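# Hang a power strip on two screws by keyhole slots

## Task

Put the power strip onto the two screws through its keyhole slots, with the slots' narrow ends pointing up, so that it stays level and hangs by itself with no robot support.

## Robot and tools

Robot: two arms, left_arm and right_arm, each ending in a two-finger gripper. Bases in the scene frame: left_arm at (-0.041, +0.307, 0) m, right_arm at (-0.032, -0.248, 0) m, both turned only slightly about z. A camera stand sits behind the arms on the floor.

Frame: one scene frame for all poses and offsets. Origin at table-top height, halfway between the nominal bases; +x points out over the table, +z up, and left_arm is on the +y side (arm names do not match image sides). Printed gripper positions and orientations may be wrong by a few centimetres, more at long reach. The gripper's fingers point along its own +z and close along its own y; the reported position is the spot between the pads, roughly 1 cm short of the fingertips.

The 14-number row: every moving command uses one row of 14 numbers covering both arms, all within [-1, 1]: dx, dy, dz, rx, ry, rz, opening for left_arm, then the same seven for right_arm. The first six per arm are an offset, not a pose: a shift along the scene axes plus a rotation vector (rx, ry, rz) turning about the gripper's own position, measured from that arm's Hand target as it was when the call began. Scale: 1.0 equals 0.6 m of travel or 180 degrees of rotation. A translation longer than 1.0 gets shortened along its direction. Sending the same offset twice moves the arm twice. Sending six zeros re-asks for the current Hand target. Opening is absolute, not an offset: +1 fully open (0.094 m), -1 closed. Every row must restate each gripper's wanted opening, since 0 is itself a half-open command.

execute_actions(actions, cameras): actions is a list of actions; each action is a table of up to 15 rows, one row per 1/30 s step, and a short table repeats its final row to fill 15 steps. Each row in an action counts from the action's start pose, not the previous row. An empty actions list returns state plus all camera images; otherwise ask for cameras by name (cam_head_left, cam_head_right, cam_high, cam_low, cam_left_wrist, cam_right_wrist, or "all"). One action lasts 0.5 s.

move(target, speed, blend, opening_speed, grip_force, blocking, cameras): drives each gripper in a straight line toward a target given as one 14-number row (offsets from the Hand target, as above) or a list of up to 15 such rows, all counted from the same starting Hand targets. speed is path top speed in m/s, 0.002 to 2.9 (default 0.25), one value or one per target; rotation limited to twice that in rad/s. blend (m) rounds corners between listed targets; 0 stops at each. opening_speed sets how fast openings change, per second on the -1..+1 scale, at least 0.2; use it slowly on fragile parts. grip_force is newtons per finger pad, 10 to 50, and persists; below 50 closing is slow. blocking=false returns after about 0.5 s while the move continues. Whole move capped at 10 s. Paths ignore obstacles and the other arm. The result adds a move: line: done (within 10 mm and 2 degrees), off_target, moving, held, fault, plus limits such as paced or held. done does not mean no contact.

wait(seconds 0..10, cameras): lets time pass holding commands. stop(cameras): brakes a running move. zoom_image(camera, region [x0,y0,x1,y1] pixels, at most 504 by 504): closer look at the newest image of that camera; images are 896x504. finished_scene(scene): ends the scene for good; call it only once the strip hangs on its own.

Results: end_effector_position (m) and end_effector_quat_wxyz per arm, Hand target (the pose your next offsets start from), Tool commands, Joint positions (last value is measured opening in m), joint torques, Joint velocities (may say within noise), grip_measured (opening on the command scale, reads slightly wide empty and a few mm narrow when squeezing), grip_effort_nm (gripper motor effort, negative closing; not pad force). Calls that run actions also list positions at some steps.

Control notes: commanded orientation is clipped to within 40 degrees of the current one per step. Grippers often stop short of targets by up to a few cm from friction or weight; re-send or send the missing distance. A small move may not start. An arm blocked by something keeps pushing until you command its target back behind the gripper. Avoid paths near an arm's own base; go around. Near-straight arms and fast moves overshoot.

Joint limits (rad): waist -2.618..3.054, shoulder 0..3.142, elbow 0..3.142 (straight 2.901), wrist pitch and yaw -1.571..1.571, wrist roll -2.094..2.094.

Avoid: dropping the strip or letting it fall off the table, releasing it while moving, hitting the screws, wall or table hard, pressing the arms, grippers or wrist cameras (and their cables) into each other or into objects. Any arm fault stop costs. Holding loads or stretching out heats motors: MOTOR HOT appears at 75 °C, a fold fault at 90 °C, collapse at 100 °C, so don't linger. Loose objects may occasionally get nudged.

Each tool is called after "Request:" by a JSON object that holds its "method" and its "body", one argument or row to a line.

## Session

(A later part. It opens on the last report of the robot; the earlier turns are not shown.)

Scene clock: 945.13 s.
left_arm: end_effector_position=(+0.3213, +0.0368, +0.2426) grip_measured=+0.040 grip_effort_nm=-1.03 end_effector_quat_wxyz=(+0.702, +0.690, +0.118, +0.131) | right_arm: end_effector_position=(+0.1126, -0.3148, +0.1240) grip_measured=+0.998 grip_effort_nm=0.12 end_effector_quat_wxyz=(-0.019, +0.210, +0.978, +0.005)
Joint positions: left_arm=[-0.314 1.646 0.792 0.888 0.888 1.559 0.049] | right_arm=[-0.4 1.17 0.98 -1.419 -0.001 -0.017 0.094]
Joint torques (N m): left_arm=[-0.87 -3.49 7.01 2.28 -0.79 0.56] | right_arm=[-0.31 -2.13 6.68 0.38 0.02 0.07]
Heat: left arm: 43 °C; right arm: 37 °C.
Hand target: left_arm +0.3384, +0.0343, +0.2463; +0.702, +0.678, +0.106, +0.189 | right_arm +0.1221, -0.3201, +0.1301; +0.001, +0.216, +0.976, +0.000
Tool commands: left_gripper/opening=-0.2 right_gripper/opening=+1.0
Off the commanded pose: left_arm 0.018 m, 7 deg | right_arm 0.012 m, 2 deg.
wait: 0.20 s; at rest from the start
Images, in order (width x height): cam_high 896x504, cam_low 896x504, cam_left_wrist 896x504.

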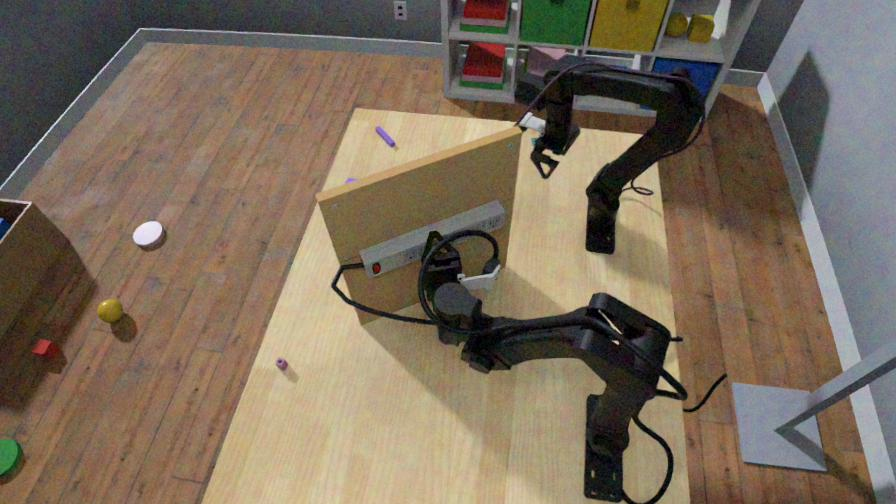

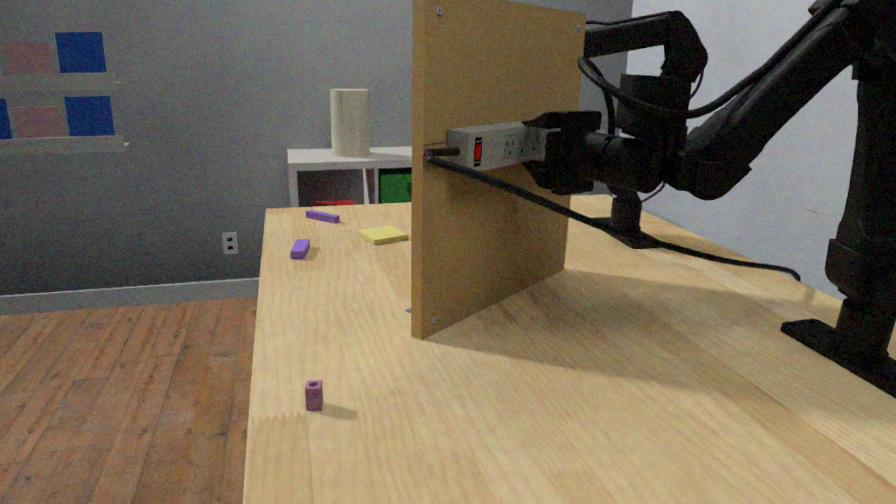

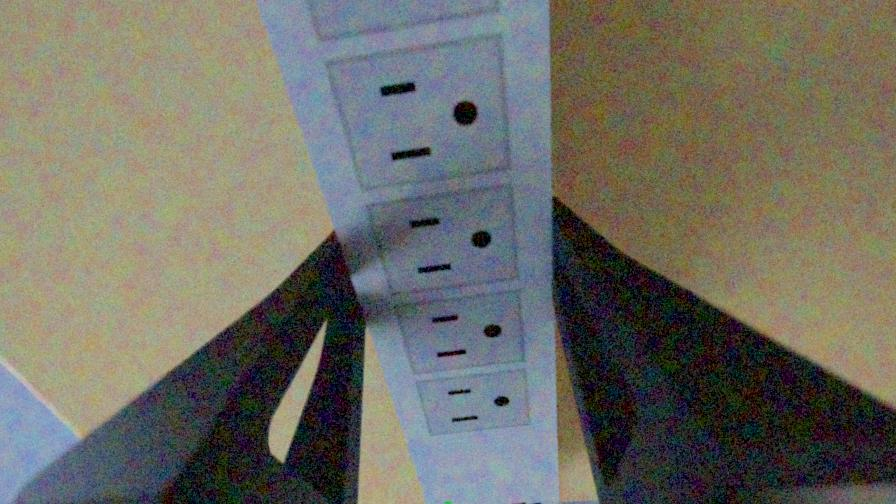

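Request:
{"method": "move", "body": {
  "target": [-0.00369,0.00555,-0.01,0,0,0,-0.2,0,0,0,0,0,0,1.0],
  "speed": 0.03
}}

Scene clock: 961.17 s.
left_arm: end_effector_position=(+0.3212, +0.0371, +0.2424) grip_measured=+0.040 grip_effort_nm=-1.03 end_effector_quat_wxyz=(+0.706, +0.686, +0.116, +0.133) | right_arm: end_effector_position=(+0.1126, -0.3148, +0.1240) grip_measured=+0.998 grip_effort_nm=0.12 end_effector_quat_wxyz=(-0.019, +0.210, +0.978, +0.005)
Joint positions: left_arm=[-0.313 1.654 0.784 0.919 0.889 1.551 0.049] | right_arm=[-0.4 1.17 0.98 -1.419 -0.001 -0.017 0.094]
Joint torques (N m): left_arm=[-0.35 -3.67 5.89 2.23 -0.73 0.64] | right_arm=[-0.35 -2.15 6.69 0.38 0.01 0.08]
Heat: left arm: 42 °C; right arm: 37 °C.
Hand target: left_arm +0.3363, +0.0376, +0.2405; +0.702, +0.678, +0.106, +0.189 | right_arm +0.1221, -0.3201, +0.1301; +0.001, +0.216, +0.976, +0.000
Off the commanded pose: left_arm 0.015 m, 7 deg | right_arm 0.012 m, 2 deg.
move: off_target (left_arm, right_arm)

Request:
{"method": "move", "body": {
  "target": [-0.00092,0.00139,-0.00833,0,0,0,-0.2,0,0,0,0,0,0,1.0],
  "speed": 0.03,
  "cameras": ["cam_high", "cam_low"]
}}

Request:
{"method": "zoom_image", "body": {
  "camera": "cam_high",
  "region": [350, 220, 410, 280]
}}

Request:
{"method": "zoom_image", "body": {
  "camera": "cam_high",
  "region": [450, 190, 510, 250]
}}

Request:
{"method": "zoom_image", "body": {
  "camera": "cam_low",
  "region": [445, 110, 495, 160]
}}

Scene clock: 964.83 s.
left_arm: end_effector_position=(+0.3208, +0.0374, +0.2417) grip_measured=+0.040 grip_effort_nm=-1.03 end_effector_quat_wxyz=(+0.710, +0.682, +0.113, +0.136) | right_arm: end_effector_position=(+0.1126, -0.3148, +0.1240) grip_measured=+0.998 grip_effort_nm=0.12 end_effector_quat_wxyz=(-0.019, +0.210, +0.978, +0.005)
Joint positions: left_arm=[-0.313 1.665 0.775 0.96 0.889 1.541 0.049] | right_arm=[-0.4 1.17 0.98 -1.419 -0.001 -0.017 0.094]
Joint torques (N m): left_arm=[-0.24 -3.58 5.53 2.07 -0.72 0.7] | right_arm=[-0.35 -2.13 6.68 0.39 0 0.05]
Heat: left arm: 42 °C; right arm: 37 °C.
Hand target: left_arm +0.3357, +0.0384, +0.2354; +0.703, +0.678, +0.105, +0.189 | right_arm +0.1221, -0.3201, +0.1301; +0.001, +0.216, +0.976, +0.000
Off the commanded pose: left_arm 0.016 m, 6 deg | right_arm 0.012 m, 2 deg.
move: off_target (left_arm, right_arm)
Images, in order (width x height): cam_high 896x504, cam_low 896x504.

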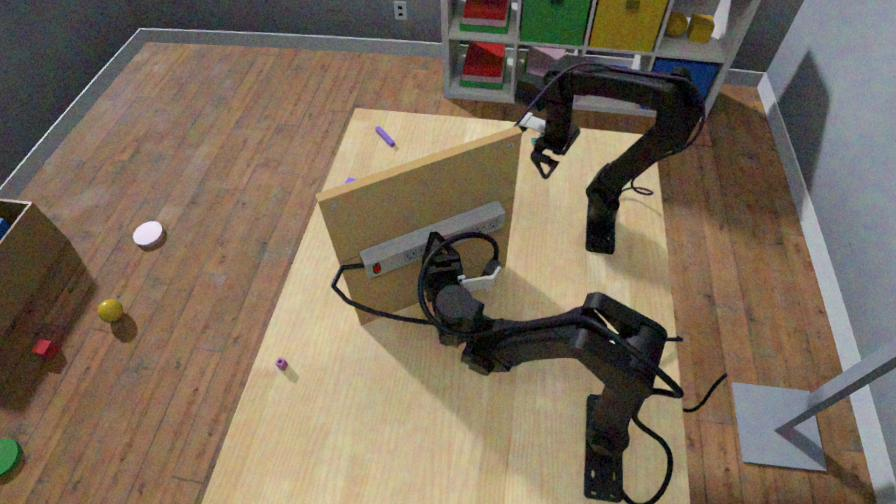

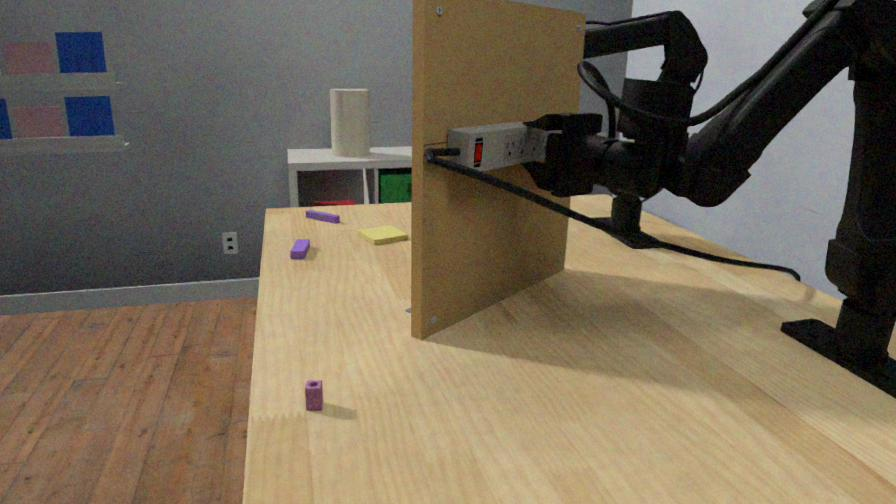

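Scaled by 8.400 from the camera's 896x504 image, which has a finer 1280x720 frame.

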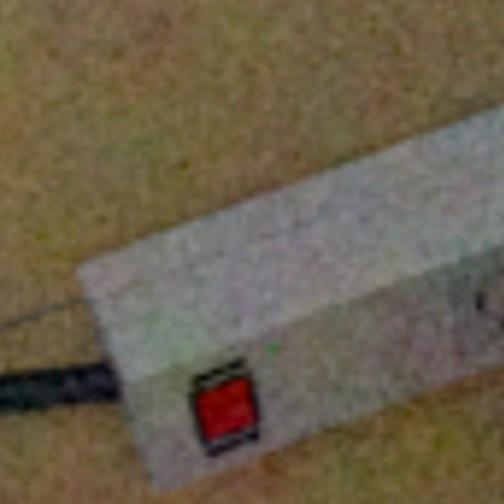

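Scaled by 8.400 from the camera's 896x504 image, which has a finer 1280x720 frame.

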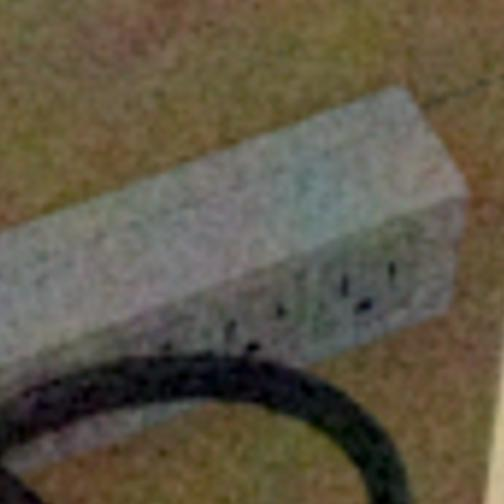

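Scaled by 10.080 from the camera's 896x504 image, which has a finer 1280x720 frame.

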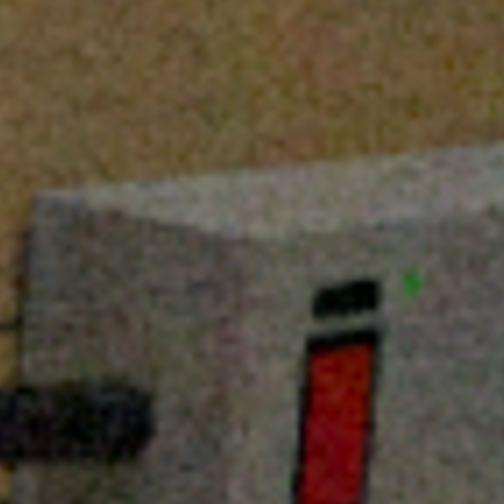

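Request:
{"method": "move", "body": {
  "target": [0,0,-0.00675,0.0035,0.01055,0,-0.2,0,0,0,0,0,0,1.0],
  "speed": 0.03
}}

Request:
{"method": "move", "body": {
  "target": [0,0,-0.00675,0.0035,0.01055,0,-0.2,0,0,0,0,0,0,1.0],
  "speed": 0.03
}}

Scene clock: 969.93 s.
left_arm: end_effector_position=(+0.3208, +0.0374, +0.2416) grip_measured=+0.040 grip_effort_nm=-1.03 end_effector_quat_wxyz=(+0.710, +0.682, +0.113, +0.136) | right_arm: end_effector_position=(+0.1126, -0.3148, +0.1240) grip_measured=+0.998 grip_effort_nm=0.12 end_effector_quat_wxyz=(-0.019, +0.210, +0.978, +0.005)
Joint positions: left_arm=[-0.313 1.665 0.775 0.96 0.889 1.541 0.049] | right_arm=[-0.4 1.17 0.98 -1.419 -0.001 -0.017 0.094]
Joint torques (N m): left_arm=[-0.2 -3.89 5.57 1.72 -0.72 0.67] | right_arm=[-0.39 -2.17 6.8 0.37 0.01 0.09]
Heat: left arm: 41 °C; right arm: 37 °C.
Hand target: left_arm +0.3357, +0.0384, +0.2314; +0.697, +0.685, +0.116, +0.178 | right_arm +0.1221, -0.3201, +0.1301; +0.001, +0.216, +0.976, +0.000
Off the commanded pose: left_arm 0.018 m, 5 deg | right_arm 0.012 m, 2 deg.
move: off_target (left_arm, right_arm)

Scene clock: 970.70 s.
left_arm: end_effector_position=(+0.3209, +0.0375, +0.2411) grip_measured=+0.040 grip_effort_nm=-1.03 end_effector_quat_wxyz=(+0.709, +0.683, +0.114, +0.135) | right_arm: end_effector_position=(+0.1126, -0.3148, +0.1240) grip_measured=+0.998 grip_effort_nm=0.12 end_effector_quat_wxyz=(-0.019, +0.210, +0.978, +0.005)
Joint positions: left_arm=[-0.313 1.665 0.775 0.957 0.89 1.541 0.049] | right_arm=[-0.4 1.17 0.98 -1.419 -0.001 -0.017 0.094]
Joint torques (N m): left_arm=[-0.18 -4.34 5.71 1.36 -0.71 0.65] | right_arm=[-0.36 -2.13 6.71 0.39 -0.02 0.08]
Heat: left arm: 41 °C; right arm: 37 °C.
Hand target: left_arm +0.3357, +0.0385, +0.2274; +0.691, +0.692, +0.127, +0.167 | right_arm +0.1221, -0.3201, +0.1301; +0.001, +0.216, +0.976, +0.000
Off the commanded pose: left_arm 0.020 m, 5 deg | right_arm 0.012 m, 2 deg.
move: off_target (left_arm, right_arm)

Request:
{"method": "move", "body": {
  "target": [0,0,-0.0167,0,0,0,-0.2,0,0,0,0,0,0,1.0],
  "speed": 0.03
}}

Scene clock: 984.70 s.
left_arm: end_effector_position=(+0.3207, +0.0376, +0.2399) grip_measured=+0.040 grip_effort_nm=-1.03 end_effector_quat_wxyz=(+0.710, +0.682, +0.111, +0.139) | right_arm: end_effector_position=(+0.1126, -0.3148, +0.1240) grip_measured=+0.998 grip_effort_nm=0.12 end_effector_quat_wxyz=(-0.019, +0.210, +0.978, +0.005)
Joint positions: left_arm=[-0.313 1.67 0.77 0.973 0.889 1.546 0.049] | right_arm=[-0.4 1.17 0.98 -1.419 -0.001 -0.017 0.094]
Joint torques (N m): left_arm=[-0.18 -3.07 4.71 1.58 -0.71 0.64] | right_arm=[-0.35 -2.04 6.72 0.39 0.01 0.08]
Heat: left arm: 40 °C; right arm: 37 °C.
Hand target: left_arm +0.3357, +0.0385, +0.2174; +0.691, +0.692, +0.127, +0.168 | right_arm +0.1221, -0.3201, +0.1301; +0.001, +0.216, +0.976, +0.000
Off the commanded pose: left_arm 0.027 m, 4 deg | right_arm 0.012 m, 2 deg.
move: off_target (left_arm, right_arm)

Request:
{"method": "wait", "body": {
  "seconds": 0.1,
  "cameras": ["cam_low", "cam_high"]
}}

Request:
{"method": "zoom_image", "body": {
  "camera": "cam_low",
  "region": [435, 105, 515, 185]
}}

Request:
{"method": "zoom_image", "body": {
  "camera": "cam_high",
  "region": [345, 220, 425, 300]
}}

Request:
{"method": "zoom_image", "body": {
  "camera": "cam_high",
  "region": [450, 190, 510, 250]
}}

Scene clock: 990.47 s.
left_arm: end_effector_position=(+0.3207, +0.0376, +0.2400) grip_measured=+0.040 grip_effort_nm=-1.03 end_effector_quat_wxyz=(+0.710, +0.682, +0.111, +0.139) | right_arm: end_effector_position=(+0.1126, -0.3148, +0.1240) grip_measured=+0.998 grip_effort_nm=0.12 end_effector_quat_wxyz=(-0.019, +0.210, +0.978, +0.005)
Joint positions: left_arm=[-0.313 1.67 0.77 0.973 0.889 1.546 0.049] | right_arm=[-0.4 1.17 0.98 -1.419 -0.001 -0.017 0.094]
Joint torques (N m): left_arm=[-0.17 -3.06 4.7 1.59 -0.71 0.64] | right_arm=[-0.36 -2.14 6.71 0.4 0 0.07]
Heat: left arm: 40 °C; right arm: 37 °C.
Hand target: left_arm +0.3357, +0.0385, +0.2175; +0.691, +0.691, +0.127, +0.168 | right_arm +0.1221, -0.3201, +0.1301; +0.001, +0.216, +0.976, +0.000
Tool commands: left_gripper/opening=-0.2 right_gripper/opening=+1.0
Off the commanded pose: left_arm 0.027 m, 4 deg | right_arm 0.012 m, 2 deg.
wait: 0.10 s; at rest from the start
Images, in order (width x height): cam_high 896x504, cam_low 896x504.

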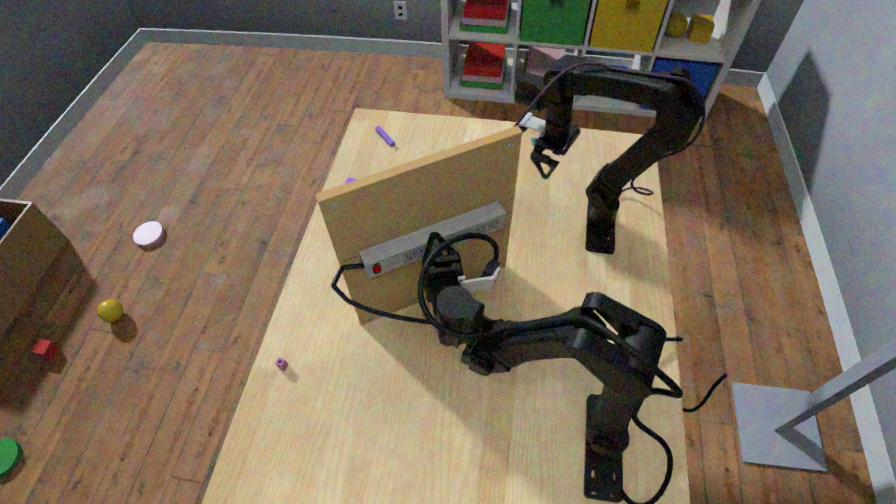

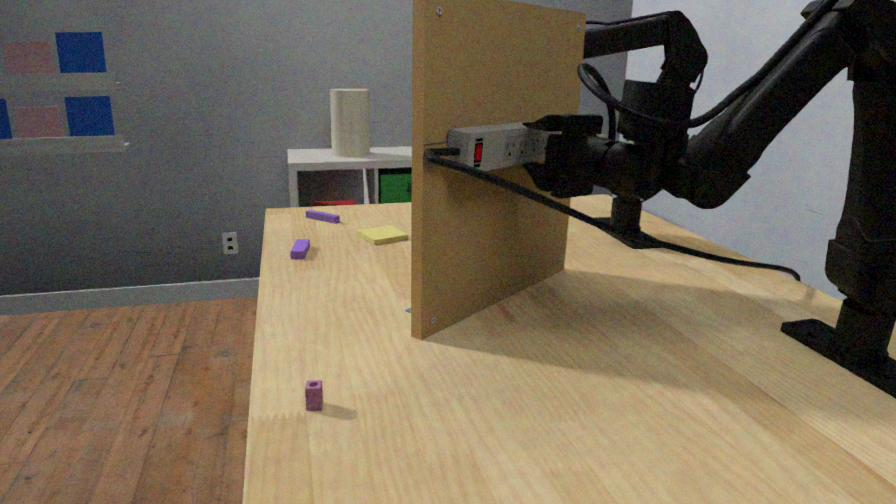

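Scaled by 6.300 from the camera's 896x504 image, which has a finer 1280x720 frame.

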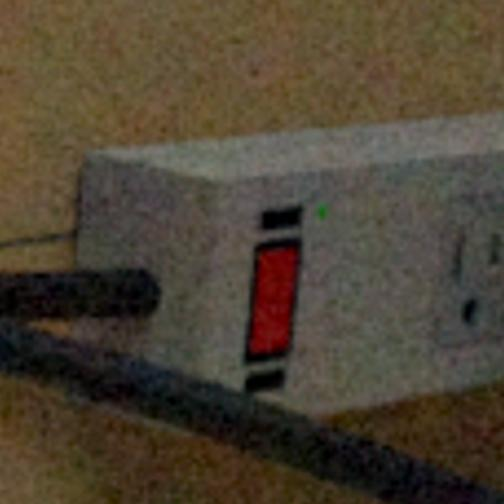

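Scaled by 6.300 from the camera's 896x504 image, which has a finer 1280x720 frame.

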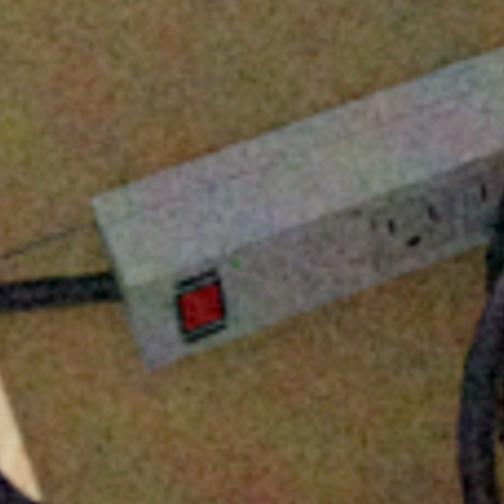

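Scaled by 8.400 from the camera's 896x504 image, which has a finer 1280x720 frame.

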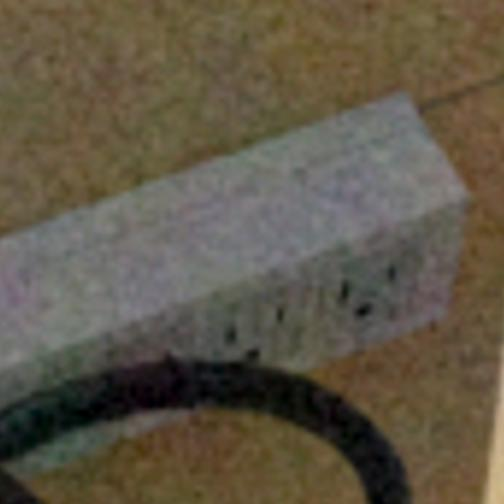

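Request:
{"method": "move", "body": {
  "target": [0,0,-0.0075,0.0035,0.01055,0,-0.2,0,0,0,0,0,0,1.0],
  "speed": 0.03
}}

Request:
{"method": "move", "body": {
  "target": [0,0,-0.0075,0.0035,0.01055,0,-0.2,0,0,0,0,0,0,1.0],
  "speed": 0.03
}}

Scene clock: 993.47 s.
left_arm: end_effector_position=(+0.3207, +0.0376, +0.2398) grip_measured=+0.040 grip_effort_nm=-1.03 end_effector_quat_wxyz=(+0.710, +0.682, +0.111, +0.139) | right_arm: end_effector_position=(+0.1126, -0.3148, +0.1240) grip_measured=+0.998 grip_effort_nm=0.12 end_effector_quat_wxyz=(-0.019, +0.210, +0.978, +0.005)
Joint positions: left_arm=[-0.313 1.67 0.77 0.972 0.889 1.546 0.049] | right_arm=[-0.4 1.17 0.98 -1.419 -0.001 -0.017 0.094]
Joint torques (N m): left_arm=[-0.13 -3.44 4.74 1.2 -0.7 0.61] | right_arm=[-0.36 -2.13 6.72 0.38 0.01 0.07]
Heat: left arm: 40 °C; right arm: 37 °C.
Hand target: left_arm +0.3357, +0.0385, +0.2129; +0.685, +0.698, +0.137, +0.157 | right_arm +0.1221, -0.3201, +0.1301; +0.001, +0.216, +0.976, +0.000
Off the commanded pose: left_arm 0.031 m, 5 deg | right_arm 0.012 m, 2 deg.
move: off_target (left_arm, right_arm)

Scene clock: 994.30 s.
left_arm: end_effector_position=(+0.3207, +0.0376, +0.2393) grip_measured=+0.040 grip_effort_nm=-1.03 end_effector_quat_wxyz=(+0.709, +0.682, +0.112, +0.138) | right_arm: end_effector_position=(+0.1126, -0.3148, +0.1240) grip_measured=+0.998 grip_effort_nm=0.12 end_effector_quat_wxyz=(-0.019, +0.210, +0.978, +0.005)
Joint positions: left_arm=[-0.313 1.67 0.769 0.971 0.889 1.546 0.049] | right_arm=[-0.4 1.17 0.98 -1.419 -0.001 -0.017 0.094]
Joint torques (N m): left_arm=[-0.13 -3.84 4.89 0.82 -0.68 0.6] | right_arm=[-0.35 -2.18 6.75 0.38 -0.02 0.08]
Heat: left arm: 40 °C; right arm: 37 °C.
Hand target: left_arm +0.3357, +0.0385, +0.2084; +0.679, +0.704, +0.148, +0.146 | right_arm +0.1221, -0.3201, +0.1301; +0.001, +0.216, +0.976, +0.000
Off the commanded pose: left_arm 0.034 m, 6 deg | right_arm 0.012 m, 2 deg.
move: off_target (left_arm, right_arm)

Request:
{"method": "move", "body": {
  "target": [0.00369,-0.00555,0,0,0,0,-0.2,0,0,0,0,0,0,1.0],
  "speed": 0.03
}}

Scene clock: 1008.43 s.
left_arm: end_effector_position=(+0.3208, +0.0377, +0.2392) grip_measured=+0.040 grip_effort_nm=-1.03 end_effector_quat_wxyz=(+0.709, +0.682, +0.112, +0.138) | right_arm: end_effector_position=(+0.1126, -0.3148, +0.1240) grip_measured=+0.998 grip_effort_nm=0.12 end_effector_quat_wxyz=(-0.019, +0.210, +0.978, +0.005)
Joint positions: left_arm=[-0.313 1.67 0.769 0.97 0.888 1.546 0.049] | right_arm=[-0.4 1.17 0.98 -1.419 -0.001 -0.017 0.094]
Joint torques (N m): left_arm=[-0.69 -3.17 5.6 0.81 -0.76 0.6] | right_arm=[-0.34 -2.11 6.72 0.38 0 0.07]
Heat: left arm: 39 °C; right arm: 37 °C.
Hand target: left_arm +0.3379, +0.0352, +0.2084; +0.679, +0.704, +0.148, +0.146 | right_arm +0.1221, -0.3201, +0.1301; +0.001, +0.216, +0.976, +0.000
Off the commanded pose: left_arm 0.035 m, 6 deg | right_arm 0.012 m, 2 deg.
move: off_target (left_arm, right_arm)

Request:
{"method": "move", "body": {
  "target": [
    [-0.00555,-0.00369,0,0,0,0,-0.2,0,0,0,0,0,0,1.0],
    [0.00555,0.00369,0,0,0,0,-0.2,0,0,0,0,0,0,1.0],
    [-0.00555,-0.00369,0,0,0,0,-0.2,0,0,0,0,0,0,1.0],
    [0,0,0,0,0,0,-0.2,0,0,0,0,0,0,1.0]
  ],
  "speed": 0.03,
  "blend": [0.0005,0.0005,0.0005,0]
}}

Scene clock: 1010.97 s.
left_arm: end_effector_position=(+0.3208, +0.0375, +0.2392) grip_measured=+0.040 grip_effort_nm=-1.03 end_effector_quat_wxyz=(+0.709, +0.682, +0.112, +0.138) | right_arm: end_effector_position=(+0.1126, -0.3148, +0.1240) grip_measured=+0.998 grip_effort_nm=0.12 end_effector_quat_wxyz=(-0.019, +0.210, +0.978, +0.005)
Joint positions: left_arm=[-0.313 1.67 0.769 0.97 0.888 1.546 0.049] | right_arm=[-0.4 1.17 0.98 -1.419 -0.001 -0.017 0.094]
Joint torques (N m): left_arm=[-0.68 -3.19 5.63 0.82 -0.74 0.61] | right_arm=[-0.32 -2.14 6.72 0.37 0.01 0.06]
Heat: left arm: 39 °C; right arm: 37 °C.
Hand target: left_arm +0.3378, +0.0351, +0.2084; +0.679, +0.704, +0.148, +0.146 | right_arm +0.1221, -0.3201, +0.1301; +0.001, +0.216, +0.976, +0.000
Off the commanded pose: left_arm 0.035 m, 6 deg | right_arm 0.012 m, 2 deg.
move: off_target (left_arm, right_arm)

Request:
{"method": "move", "body": {
  "target": [-0.01388,-0.00922,0,0,0,0,-0.2,0,0,0,0,0,0,1.0],
  "speed": 0.04
}}

Scene clock: 1012.37 s.
left_arm: end_effector_position=(+0.3208, +0.0374, +0.2389) grip_measured=+0.040 grip_effort_nm=-1.03 end_effector_quat_wxyz=(+0.709, +0.682, +0.113, +0.138) | right_arm: end_effector_position=(+0.1126, -0.3148, +0.1240) grip_measured=+0.998 grip_effort_nm=0.12 end_effector_quat_wxyz=(-0.019, +0.210, +0.978, +0.005)
Joint positions: left_arm=[-0.314 1.67 0.768 0.971 0.885 1.546 0.049] | right_arm=[-0.4 1.17 0.98 -1.419 -0.001 -0.017 0.094]
Joint torques (N m): left_arm=[-2.52 -4.44 4.22 0.86 -0.95 0.61] | right_arm=[-0.32 -2.15 6.75 0.38 0.01 0.09]
Heat: left arm: 39 °C; right arm: 37 °C.
Hand target: left_arm +0.3296, +0.0296, +0.2084; +0.679, +0.704, +0.148, +0.146 | right_arm +0.1221, -0.3201, +0.1301; +0.001, +0.216, +0.976, +0.000
Off the commanded pose: left_arm 0.033 m, 6 deg | right_arm 0.012 m, 2 deg.
move: off_target (left_arm, right_arm)

Request:
{"method": "move", "body": {
  "target": [0.01203,0.012,0.01333,0,0,0,-0.2,0,0,0,0,0,0,1.0],
  "speed": 0.04
}}

Scene clock: 1017.00 s.
left_arm: end_effector_position=(+0.3207, +0.0375, +0.2387) grip_measured=+0.040 grip_effort_nm=-1.03 end_effector_quat_wxyz=(+0.709, +0.682, +0.114, +0.139) | right_arm: end_effector_position=(+0.1126, -0.3148, +0.1240) grip_measured=+0.998 grip_effort_nm=0.12 end_effector_quat_wxyz=(-0.019, +0.210, +0.978, +0.005)
Joint positions: left_arm=[-0.315 1.67 0.766 0.971 0.883 1.546 0.049] | right_arm=[-0.4 1.17 0.98 -1.419 -0.001 -0.017 0.094]
Joint torques (N m): left_arm=[-0.34 -4.75 6.5 0.52 -0.67 0.58] | right_arm=[-0.38 -2.17 6.71 0.38 0.01 0.07]
Heat: left arm: 39 °C; right arm: 37 °C.
Hand target: left_arm +0.3367, +0.0367, +0.2163; +0.679, +0.704, +0.148, +0.146 | right_arm +0.1221, -0.3201, +0.1301; +0.001, +0.216, +0.976, +0.000
Off the commanded pose: left_arm 0.027 m, 6 deg | right_arm 0.012 m, 2 deg.
move: off_target (left_arm, right_arm)

Request:
{"method": "move", "body": {
  "target": [0,0,0.02,-0.01049,-0.03164,0,-0.2,0,0,0,0,0,0,1.0],
  "speed": 0.04
}}

Scene clock: 1041.10 s.
left_arm: end_effector_position=(+0.3206, +0.0375, +0.2399) grip_measured=+0.040 grip_effort_nm=-1.03 end_effector_quat_wxyz=(+0.710, +0.681, +0.112, +0.140) | right_arm: end_effector_position=(+0.1126, -0.3148, +0.1240) grip_measured=+0.998 grip_effort_nm=0.12 end_effector_quat_wxyz=(-0.019, +0.210, +0.978, +0.005)
Joint positions: left_arm=[-0.315 1.67 0.766 0.978 0.883 1.545 0.049] | right_arm=[-0.4 1.17 0.98 -1.419 -0.001 -0.017 0.094]
Joint torques (N m): left_arm=[-0.38 -3.3 6.16 1.69 -0.7 0.64] | right_arm=[-0.32 -2.17 6.72 0.37 0.02 0.08]
Heat: left arm: 39 °C; right arm: 37 °C.
Hand target: left_arm +0.3368, +0.0367, +0.2283; +0.697, +0.685, +0.116, +0.178 | right_arm +0.1221, -0.3201, +0.1301; +0.001, +0.216, +0.976, +0.000
Off the commanded pose: left_arm 0.020 m, 5 deg | right_arm 0.012 m, 2 deg.
move: off_target (left_arm, right_arm)

Request:
{"method": "move", "body": {
  "target": [-0.01388,-0.00922,0,0,0,0,-0.2,0,0,0,0,0,0,1.0],
  "speed": 0.04
}}

Request:
{"method": "move", "body": {
  "target": [0.01388,0.00922,0,0,0,0,-0.2,0,0,0,0,0,0,1.0],
  "speed": 0.04
}}

Request:
{"method": "move", "body": {
  "target": [0.01388,0.00922,0,0,0,0,-0.2,0,0,0,0,0,0,1.0],
  "speed": 0.04
}}

Scene clock: 1042.83 s.
left_arm: end_effector_position=(+0.3206, +0.0374, +0.2398) grip_measured=+0.040 grip_effort_nm=-1.03 end_effector_quat_wxyz=(+0.711, +0.680, +0.113, +0.143) | right_arm: end_effector_position=(+0.1126, -0.3148, +0.1240) grip_measured=+0.998 grip_effort_nm=0.12 end_effector_quat_wxyz=(-0.019, +0.210, +0.978, +0.005)
Joint positions: left_arm=[-0.317 1.67 0.762 0.987 0.875 1.543 0.049] | right_arm=[-0.4 1.17 0.98 -1.419 -0.001 -0.017 0.094]
Joint torques (N m): left_arm=[-2.21 -4.55 4.9 1.63 -0.83 0.68] | right_arm=[-0.34 -2.14 6.72 0.38 0.01 0.06]
Heat: left arm: 39 °C; right arm: 37 °C.
Hand target: left_arm +0.3284, +0.0312, +0.2283; +0.697, +0.685, +0.116, +0.178 | right_arm +0.1221, -0.3201, +0.1301; +0.001, +0.216, +0.976, +0.000
Off the commanded pose: left_arm 0.015 m, 4 deg | right_arm 0.012 m, 2 deg.
move: off_target (left_arm, right_arm)

Scene clock: 1043.53 s.
left_arm: end_effector_position=(+0.3206, +0.0376, +0.2398) grip_measured=+0.040 grip_effort_nm=-1.03 end_effector_quat_wxyz=(+0.711, +0.680, +0.114, +0.143) | right_arm: end_effector_position=(+0.1126, -0.3148, +0.1240) grip_measured=+0.998 grip_effort_nm=0.12 end_effector_quat_wxyz=(-0.019, +0.210, +0.978, +0.005)
Joint positions: left_arm=[-0.316 1.67 0.762 0.987 0.875 1.543 0.049] | right_arm=[-0.4 1.17 0.98 -1.419 -0.001 -0.017 0.094]
Joint torques (N m): left_arm=[-0.27 -3.22 6.45 1.61 -0.62 0.66] | right_arm=[-0.34 -2.09 6.76 0.37 0.01 0.08]
Heat: left arm: 39 °C; right arm: 37 °C.
Hand target: left_arm +0.3367, +0.0367, +0.2283; +0.697, +0.685, +0.116, +0.178 | right_arm +0.1221, -0.3201, +0.1301; +0.001, +0.216, +0.976, +0.000
Off the commanded pose: left_arm 0.020 m, 4 deg | right_arm 0.012 m, 2 deg.
move: off_target (left_arm, right_arm)

Scene clock: 1044.33 s.
left_arm: end_effector_position=(+0.3227, +0.0406, +0.2393) grip_measured=+0.040 grip_effort_nm=-1.03 end_effector_quat_wxyz=(+0.713, +0.678, +0.109, +0.140) | right_arm: end_effector_position=(+0.1126, -0.3148, +0.1240) grip_measured=+0.998 grip_effort_nm=0.12 end_effector_quat_wxyz=(-0.019, +0.210, +0.978, +0.005)
Joint positions: left_arm=[-0.302 1.684 0.768 1.006 0.9 1.535 0.049] | right_arm=[-0.4 1.17 0.98 -1.419 -0.001 -0.017 0.094]
Joint torques (N m): left_arm=[0.55 -2.91 7.57 1.42 -0.62 0.68] | right_arm=[-0.35 -2.15 6.78 0.37 0 0.08]
Heat: left arm: 39 °C; right arm: 37 °C.
Hand target: left_arm +0.3451, +0.0422, +0.2282; +0.697, +0.685, +0.116, +0.178 | right_arm +0.1221, -0.3201, +0.1301; +0.001, +0.216, +0.976, +0.000
Off the commanded pose: left_arm 0.025 m, 5 deg | right_arm 0.012 m, 2 deg.
move: off_target (left_arm, right_arm)

Request:
{"method": "wait", "body": {
  "seconds": 0.1,
  "cameras": ["cam_low", "cam_high"]
}}

Request:
{"method": "zoom_image", "body": {
  "camera": "cam_low",
  "region": [445, 110, 495, 160]
}}

Request:
{"method": "zoom_image", "body": {
  "camera": "cam_high",
  "region": [350, 220, 410, 280]
}}

Request:
{"method": "zoom_image", "body": {
  "camera": "cam_high",
  "region": [450, 190, 510, 250]
}}

Scene clock: 1046.20 s.
left_arm: end_effector_position=(+0.3227, +0.0406, +0.2393) grip_measured=+0.040 grip_effort_nm=-1.03 end_effector_quat_wxyz=(+0.713, +0.678, +0.109, +0.140) | right_arm: end_effector_position=(+0.1126, -0.3148, +0.1240) grip_measured=+0.998 grip_effort_nm=0.12 end_effector_quat_wxyz=(-0.019, +0.210, +0.978, +0.005)
Joint positions: left_arm=[-0.302 1.684 0.768 1.006 0.9 1.535 0.049] | right_arm=[-0.4 1.17 0.98 -1.419 -0.001 -0.017 0.094]
Joint torques (N m): left_arm=[0.55 -2.86 7.56 1.41 -0.63 0.69] | right_arm=[-0.36 -2.13 6.76 0.39 -0.01 0.06]
Heat: left arm: 39 °C; right arm: 37 °C.
Hand target: left_arm +0.3451, +0.0422, +0.2282; +0.697, +0.685, +0.116, +0.178 | right_arm +0.1221, -0.3201, +0.1301; +0.001, +0.216, +0.976, +0.000
Tool commands: left_gripper/opening=-0.2 right_gripper/opening=+1.0
Off the commanded pose: left_arm 0.025 m, 5 deg | right_arm 0.012 m, 2 deg.
wait: 0.10 s; at rest from the start
Images, in order (width x height): cam_high 896x504, cam_low 896x504.

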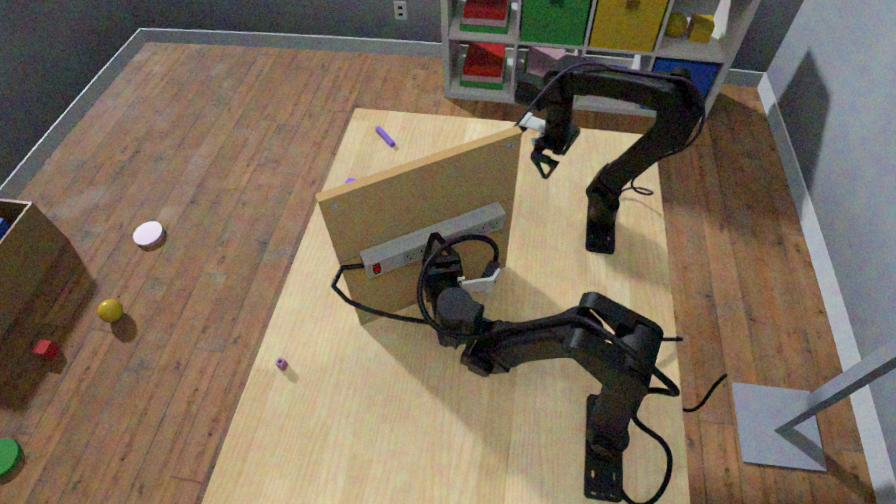

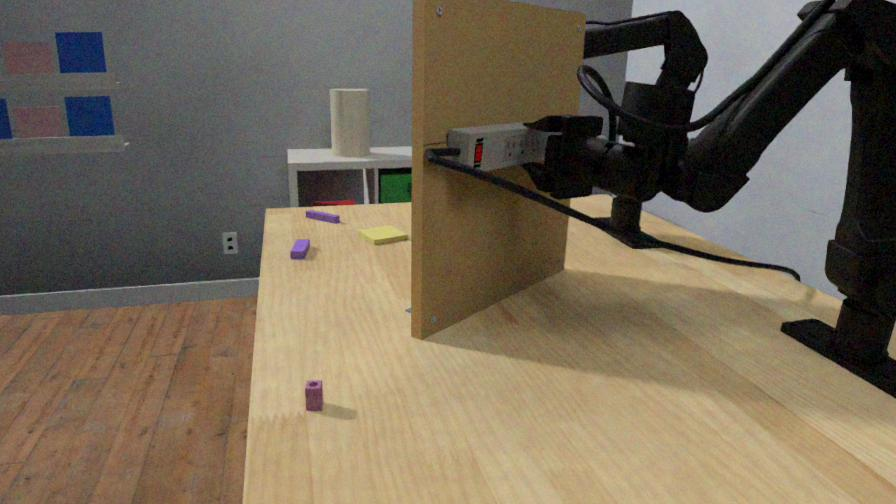

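Scaled by 10.080 from the camera's 896x504 image, which has a finer 1280x720 frame.

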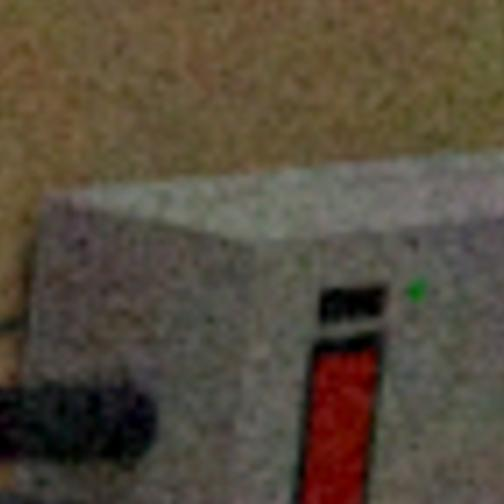

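Scaled by 8.400 from the camera's 896x504 image, which has a finer 1280x720 frame.

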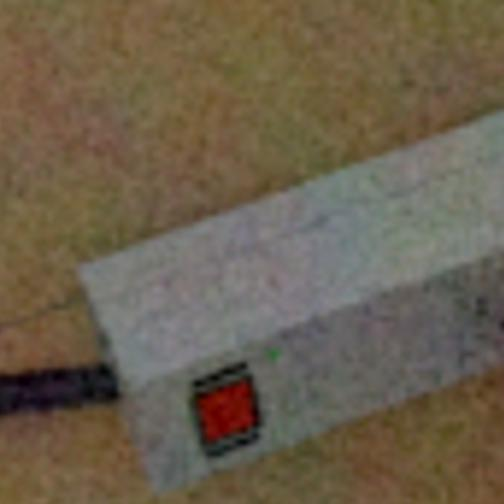

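Scaled by 8.400 from the camera's 896x504 image, which has a finer 1280x720 frame.

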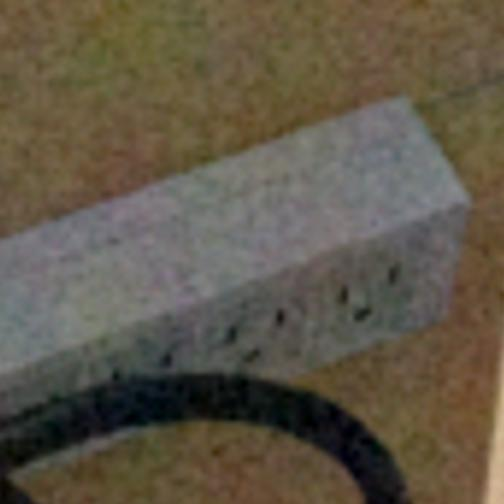

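Request:
{"method": "move", "body": {
  "target": [0,0,0,-0.00192,0.0052,0,-0.2,0,0,0,0,0,0,1.0],
  "speed": 0.05
}}

Request:
{"method": "move", "body": {
  "target": [0,0,0,-0.00192,0.0052,0,-0.2,0,0,0,0,0,0,1.0],
  "speed": 0.05
}}

Scene clock: 1056.20 s.
left_arm: end_effector_position=(+0.3233, +0.0415, +0.2393) grip_measured=+0.040 grip_effort_nm=-1.03 end_effector_quat_wxyz=(+0.713, +0.678, +0.111, +0.140) | right_arm: end_effector_position=(+0.1126, -0.3148, +0.1240) grip_measured=+0.998 grip_effort_nm=0.12 end_effector_quat_wxyz=(-0.019, +0.210, +0.978, +0.005)
Joint positions: left_arm=[-0.299 1.684 0.768 1.007 0.9 1.533 0.049] | right_arm=[-0.4 1.17 0.98 -1.419 -0.001 -0.017 0.094]
Joint torques (N m): left_arm=[0.39 -2.99 7.58 1.37 -0.64 0.56] | right_arm=[-0.32 -2.11 6.75 0.37 0 0.05]
Heat: left arm: 39 °C; right arm: 37 °C.
Hand target: left_arm +0.3451, +0.0423, +0.2283; +0.698, +0.684, +0.122, +0.172 | right_arm +0.1221, -0.3201, +0.1301; +0.001, +0.216, +0.976, +0.000
Off the commanded pose: left_arm 0.024 m, 4 deg | right_arm 0.012 m, 2 deg.
move: off_target (left_arm, right_arm)

Scene clock: 1056.90 s.
left_arm: end_effector_position=(+0.3233, +0.0415, +0.2393) grip_measured=+0.040 grip_effort_nm=-1.03 end_effector_quat_wxyz=(+0.713, +0.678, +0.111, +0.140) | right_arm: end_effector_position=(+0.1126, -0.3148, +0.1240) grip_measured=+0.998 grip_effort_nm=0.12 end_effector_quat_wxyz=(-0.019, +0.210, +0.978, +0.005)
Joint positions: left_arm=[-0.299 1.684 0.768 1.007 0.9 1.531 0.049] | right_arm=[-0.4 1.17 0.98 -1.419 -0.001 -0.017 0.094]
Joint torques (N m): left_arm=[0.36 -3.11 7.58 1.33 -0.67 0.46] | right_arm=[-0.46 -2.1 6.63 0.39 0 0.06]
Heat: left arm: 39 °C; right arm: 37 °C.
Hand target: left_arm +0.3451, +0.0423, +0.2283; +0.699, +0.684, +0.129, +0.166 | right_arm +0.1221, -0.3201, +0.1301; +0.001, +0.216, +0.976, +0.000
Off the commanded pose: left_arm 0.025 m, 4 deg | right_arm 0.012 m, 2 deg.
move: off_target (left_arm, right_arm)

Request:
{"method": "move", "body": {
  "target": [0,0,0,-0.00384,0.0104,0,-0.2,0,0,0,0,0,0,1.0],
  "speed": 0.05
}}

Request:
{"method": "move", "body": {
  "target": [0,0,0,-0.00288,0.0078,0,-0.2,0,0,0,0,0,0,1.0],
  "speed": 0.05
}}

Scene clock: 1059.83 s.
left_arm: end_effector_position=(+0.3233, +0.0415, +0.2393) grip_measured=+0.040 grip_effort_nm=-1.03 end_effector_quat_wxyz=(+0.713, +0.678, +0.113, +0.138) | right_arm: end_effector_position=(+0.1126, -0.3148, +0.1240) grip_measured=+0.998 grip_effort_nm=0.12 end_effector_quat_wxyz=(-0.019, +0.210, +0.978, +0.005)
Joint positions: left_arm=[-0.299 1.684 0.768 1.007 0.9 1.526 0.049] | right_arm=[-0.4 1.17 0.98 -1.419 -0.001 -0.017 0.094]
Joint torques (N m): left_arm=[0.29 -3.32 7.61 1.26 -0.68 0.22] | right_arm=[-0.35 -2.13 6.68 0.38 0 0.08]
Heat: left arm: 39 °C; right arm: 37 °C.
Hand target: left_arm +0.3451, +0.0423, +0.2283; +0.701, +0.682, +0.141, +0.154 | right_arm +0.1221, -0.3201, +0.1301; +0.001, +0.216, +0.976, +0.000
Off the commanded pose: left_arm 0.025 m, 4 deg | right_arm 0.012 m, 2 deg.
move: off_target (left_arm, right_arm)

Scene clock: 1060.53 s.
left_arm: end_effector_position=(+0.3233, +0.0415, +0.2393) grip_measured=+0.040 grip_effort_nm=-1.03 end_effector_quat_wxyz=(+0.714, +0.678, +0.114, +0.137) | right_arm: end_effector_position=(+0.1126, -0.3148, +0.1240) grip_measured=+0.998 grip_effort_nm=0.12 end_effector_quat_wxyz=(-0.019, +0.210, +0.978, +0.005)
Joint positions: left_arm=[-0.299 1.684 0.768 1.007 0.9 1.523 0.049] | right_arm=[-0.4 1.17 0.98 -1.419 -0.001 -0.017 0.094]
Joint torques (N m): left_arm=[0.27 -3.45 7.6 1.23 -0.7 0.02] | right_arm=[-0.35 -2.1 6.74 0.37 0.01 0.07]
Heat: left arm: 39 °C; right arm: 37 °C.
Hand target: left_arm +0.3451, +0.0423, +0.2283; +0.702, +0.681, +0.150, +0.145 | right_arm +0.1221, -0.3201, +0.1301; +0.001, +0.216, +0.976, +0.000
Off the commanded pose: left_arm 0.025 m, 4 deg | right_arm 0.012 m, 2 deg.
move: off_target (left_arm, right_arm)

Request:
{"method": "move", "body": {
  "target": [0,0,0,-0.00288,0.0078,0,-0.2,0,0,0,0,0,0,1.0],
  "speed": 0.05
}}

Request:
{"method": "move", "body": {
  "target": [0,0,0,-0.00192,0.0052,0,-0.2,0,0,0,0,0,0,1.0],
  "speed": 0.05
}}

Scene clock: 1062.03 s.
left_arm: end_effector_position=(+0.3234, +0.0415, +0.2390) grip_measured=+0.040 grip_effort_nm=-1.03 end_effector_quat_wxyz=(+0.714, +0.677, +0.119, +0.132) | right_arm: end_effector_position=(+0.1126, -0.3148, +0.1240) grip_measured=+0.998 grip_effort_nm=0.12 end_effector_quat_wxyz=(-0.019, +0.210, +0.978, +0.005)
Joint positions: left_arm=[-0.299 1.685 0.768 1.006 0.9 1.51 0.049] | right_arm=[-0.4 1.17 0.98 -1.419 -0.001 -0.017 0.094]
Joint torques (N m): left_arm=[0.23 -3.6 7.61 1.21 -0.7 -0.08] | right_arm=[-0.34 -2.1 6.74 0.4 0.01 0.08]
Heat: left arm: 39 °C; right arm: 37 °C.
Hand target: left_arm +0.3451, +0.0423, +0.2283; +0.703, +0.679, +0.159, +0.136 | right_arm +0.1221, -0.3201, +0.1301; +0.001, +0.216, +0.976, +0.000
Off the commanded pose: left_arm 0.024 m, 5 deg | right_arm 0.012 m, 2 deg.
move: off_target (left_arm, right_arm)

Scene clock: 1062.73 s.
left_arm: end_effector_position=(+0.3234, +0.0415, +0.2390) grip_measured=+0.040 grip_effort_nm=-1.03 end_effector_quat_wxyz=(+0.714, +0.677, +0.120, +0.131) | right_arm: end_effector_position=(+0.1126, -0.3148, +0.1240) grip_measured=+0.998 grip_effort_nm=0.12 end_effector_quat_wxyz=(-0.019, +0.210, +0.978, +0.005)
Joint positions: left_arm=[-0.299 1.685 0.768 1.006 0.9 1.507 0.049] | right_arm=[-0.4 1.17 0.98 -1.419 -0.001 -0.017 0.094]
Joint torques (N m): left_arm=[0.24 -3.63 7.58 1.19 -0.71 -0.2] | right_arm=[-0.35 -2.07 6.69 0.38 0 0.08]
Heat: left arm: 39 °C; right arm: 37 °C.
Hand target: left_arm +0.3451, +0.0423, +0.2283; +0.704, +0.678, +0.166, +0.130 | right_arm +0.1221, -0.3201, +0.1301; +0.001, +0.216, +0.976, +0.000
Off the commanded pose: left_arm 0.024 m, 5 deg | right_arm 0.012 m, 2 deg.
move: off_target (left_arm, right_arm)

Request:
{"method": "wait", "body": {
  "seconds": 0.1,
  "cameras": ["cam_low", "cam_high"]
}}

Request:
{"method": "zoom_image", "body": {
  "camera": "cam_high",
  "region": [350, 220, 410, 280]
}}

Request:
{"method": "zoom_image", "body": {
  "camera": "cam_high",
  "region": [450, 190, 510, 250]
}}

Request:
{"method": "zoom_image", "body": {
  "camera": "cam_low",
  "region": [445, 110, 495, 160]
}}

Scene clock: 1064.47 s.
left_arm: end_effector_position=(+0.3234, +0.0415, +0.2390) grip_measured=+0.040 grip_effort_nm=-1.03 end_effector_quat_wxyz=(+0.714, +0.677, +0.120, +0.131) | right_arm: end_effector_position=(+0.1126, -0.3148, +0.1240) grip_measured=+0.998 grip_effort_nm=0.12 end_effector_quat_wxyz=(-0.019, +0.210, +0.978, +0.005)
Joint positions: left_arm=[-0.299 1.685 0.768 1.006 0.9 1.507 0.049] | right_arm=[-0.4 1.17 0.98 -1.419 -0.001 -0.017 0.094]
Joint torques (N m): left_arm=[0.23 -3.64 7.6 1.18 -0.7 -0.2] | right_arm=[-0.25 -2.14 6.74 0.39 -0.02 0.07]
Heat: left arm: 39 °C; right arm: 37 °C.
Hand target: left_arm +0.3451, +0.0423, +0.2283; +0.704, +0.678, +0.166, +0.130 | right_arm +0.1221, -0.3201, +0.1301; +0.001, +0.216, +0.976, +0.000
Tool commands: left_gripper/opening=-0.2 right_gripper/opening=+1.0
Off the commanded pose: left_arm 0.024 m, 5 deg | right_arm 0.012 m, 2 deg.
wait: 0.10 s; at rest from the start
Images, in order (width x height): cam_high 896x504, cam_low 896x504.

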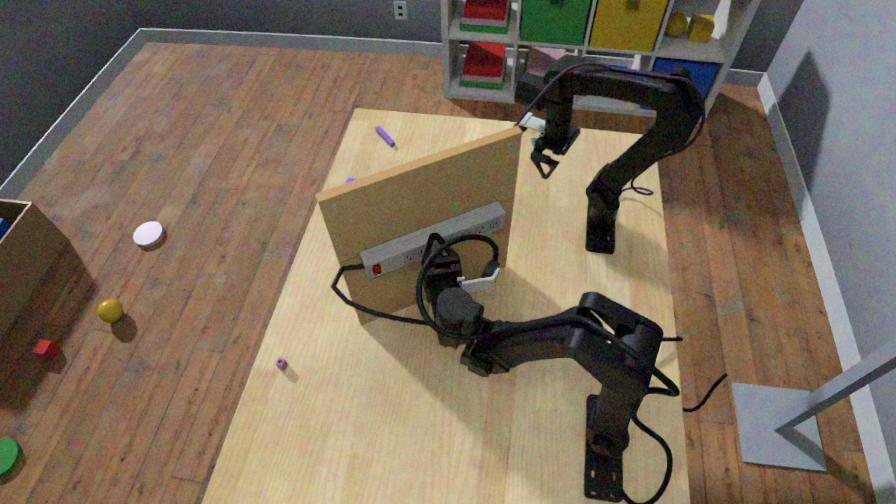

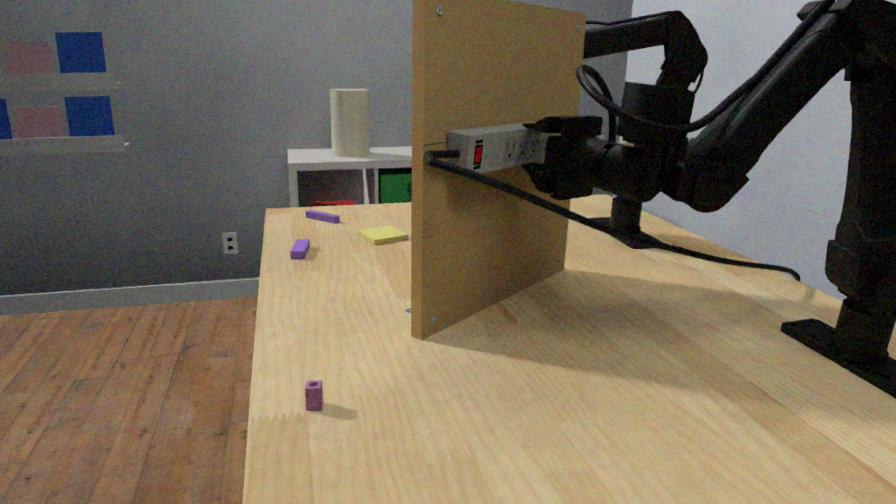

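Scaled by 8.400 from the camera's 896x504 image, which has a finer 1280x720 frame.

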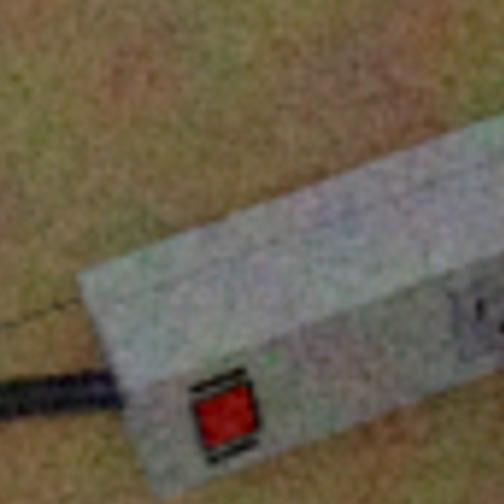

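Scaled by 8.400 from the camera's 896x504 image, which has a finer 1280x720 frame.

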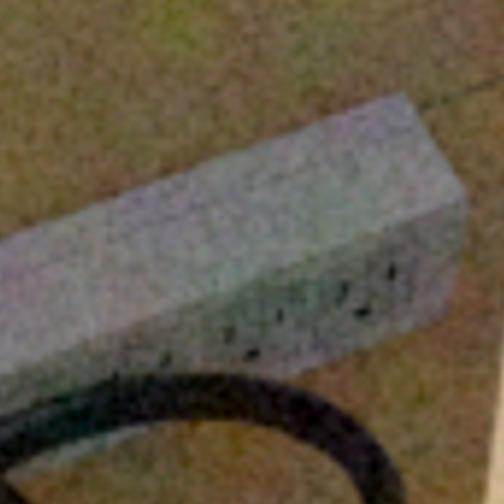

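Scaled by 10.080 from the camera's 896x504 image, which has a finer 1280x720 frame.

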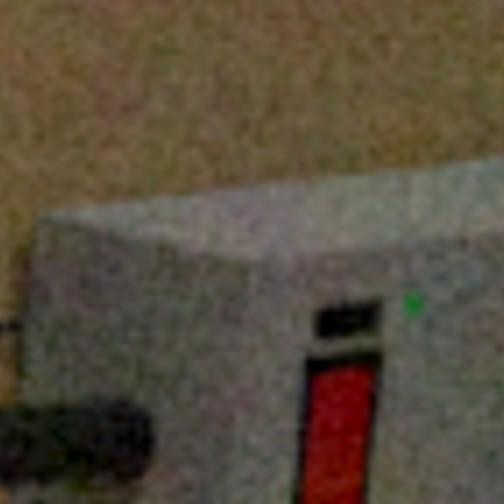

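Request:
{"method": "move", "body": {
  "target": [0,0,-0.0125,0,0,0,-0.2,0,0,0,0,0,0,1.0],
  "speed": 0.04
}}

Request:
{"method": "move", "body": {
  "target": [0,0,-0.0125,0,0,0,-0.2,0,0,0,0,0,0,1.0],
  "speed": 0.04
}}

Scene clock: 1066.90 s.
left_arm: end_effector_position=(+0.3228, +0.0406, +0.2386) grip_measured=+0.040 grip_effort_nm=-1.03 end_effector_quat_wxyz=(+0.717, +0.675, +0.116, +0.129) | right_arm: end_effector_position=(+0.1126, -0.3148, +0.1240) grip_measured=+0.998 grip_effort_nm=0.12 end_effector_quat_wxyz=(-0.019, +0.210, +0.978, +0.005)
Joint positions: left_arm=[-0.299 1.696 0.768 1.03 0.909 1.499 0.049] | right_arm=[-0.4 1.17 0.98 -1.419 -0.001 -0.017 0.094]
Joint torques (N m): left_arm=[0.27 -3.14 6.48 1.24 -0.79 -0.11] | right_arm=[-0.38 -2.13 6.65 0.4 0.02 0.1]
Heat: left arm: 39 °C; right arm: 37 °C.
Hand target: left_arm +0.3452, +0.0424, +0.2208; +0.704, +0.678, +0.166, +0.130 | right_arm +0.1221, -0.3201, +0.1301; +0.001, +0.216, +0.976, +0.000
Off the commanded pose: left_arm 0.029 m, 6 deg | right_arm 0.012 m, 2 deg.
move: off_target (left_arm, right_arm)

Scene clock: 1067.73 s.
left_arm: end_effector_position=(+0.3218, +0.0395, +0.2383) grip_measured=+0.040 grip_effort_nm=-1.03 end_effector_quat_wxyz=(+0.721, +0.672, +0.108, +0.127) | right_arm: end_effector_position=(+0.1126, -0.3148, +0.1240) grip_measured=+0.998 grip_effort_nm=0.12 end_effector_quat_wxyz=(-0.019, +0.210, +0.978, +0.005)
Joint positions: left_arm=[-0.299 1.712 0.768 1.066 0.922 1.489 0.049] | right_arm=[-0.4 1.17 0.98 -1.419 -0.001 -0.017 0.094]
Joint torques (N m): left_arm=[0.34 -3.02 5.33 1.19 -0.94 -0.01] | right_arm=[-0.35 -2.14 6.67 0.4 0.01 0.07]
Heat: left arm: 38 °C; right arm: 37 °C.
Hand target: left_arm +0.3451, +0.0423, +0.2133; +0.704, +0.678, +0.166, +0.130 | right_arm +0.1221, -0.3201, +0.1301; +0.001, +0.216, +0.976, +0.000
Off the commanded pose: left_arm 0.034 m, 7 deg | right_arm 0.012 m, 2 deg.
move: off_target (left_arm, right_arm)


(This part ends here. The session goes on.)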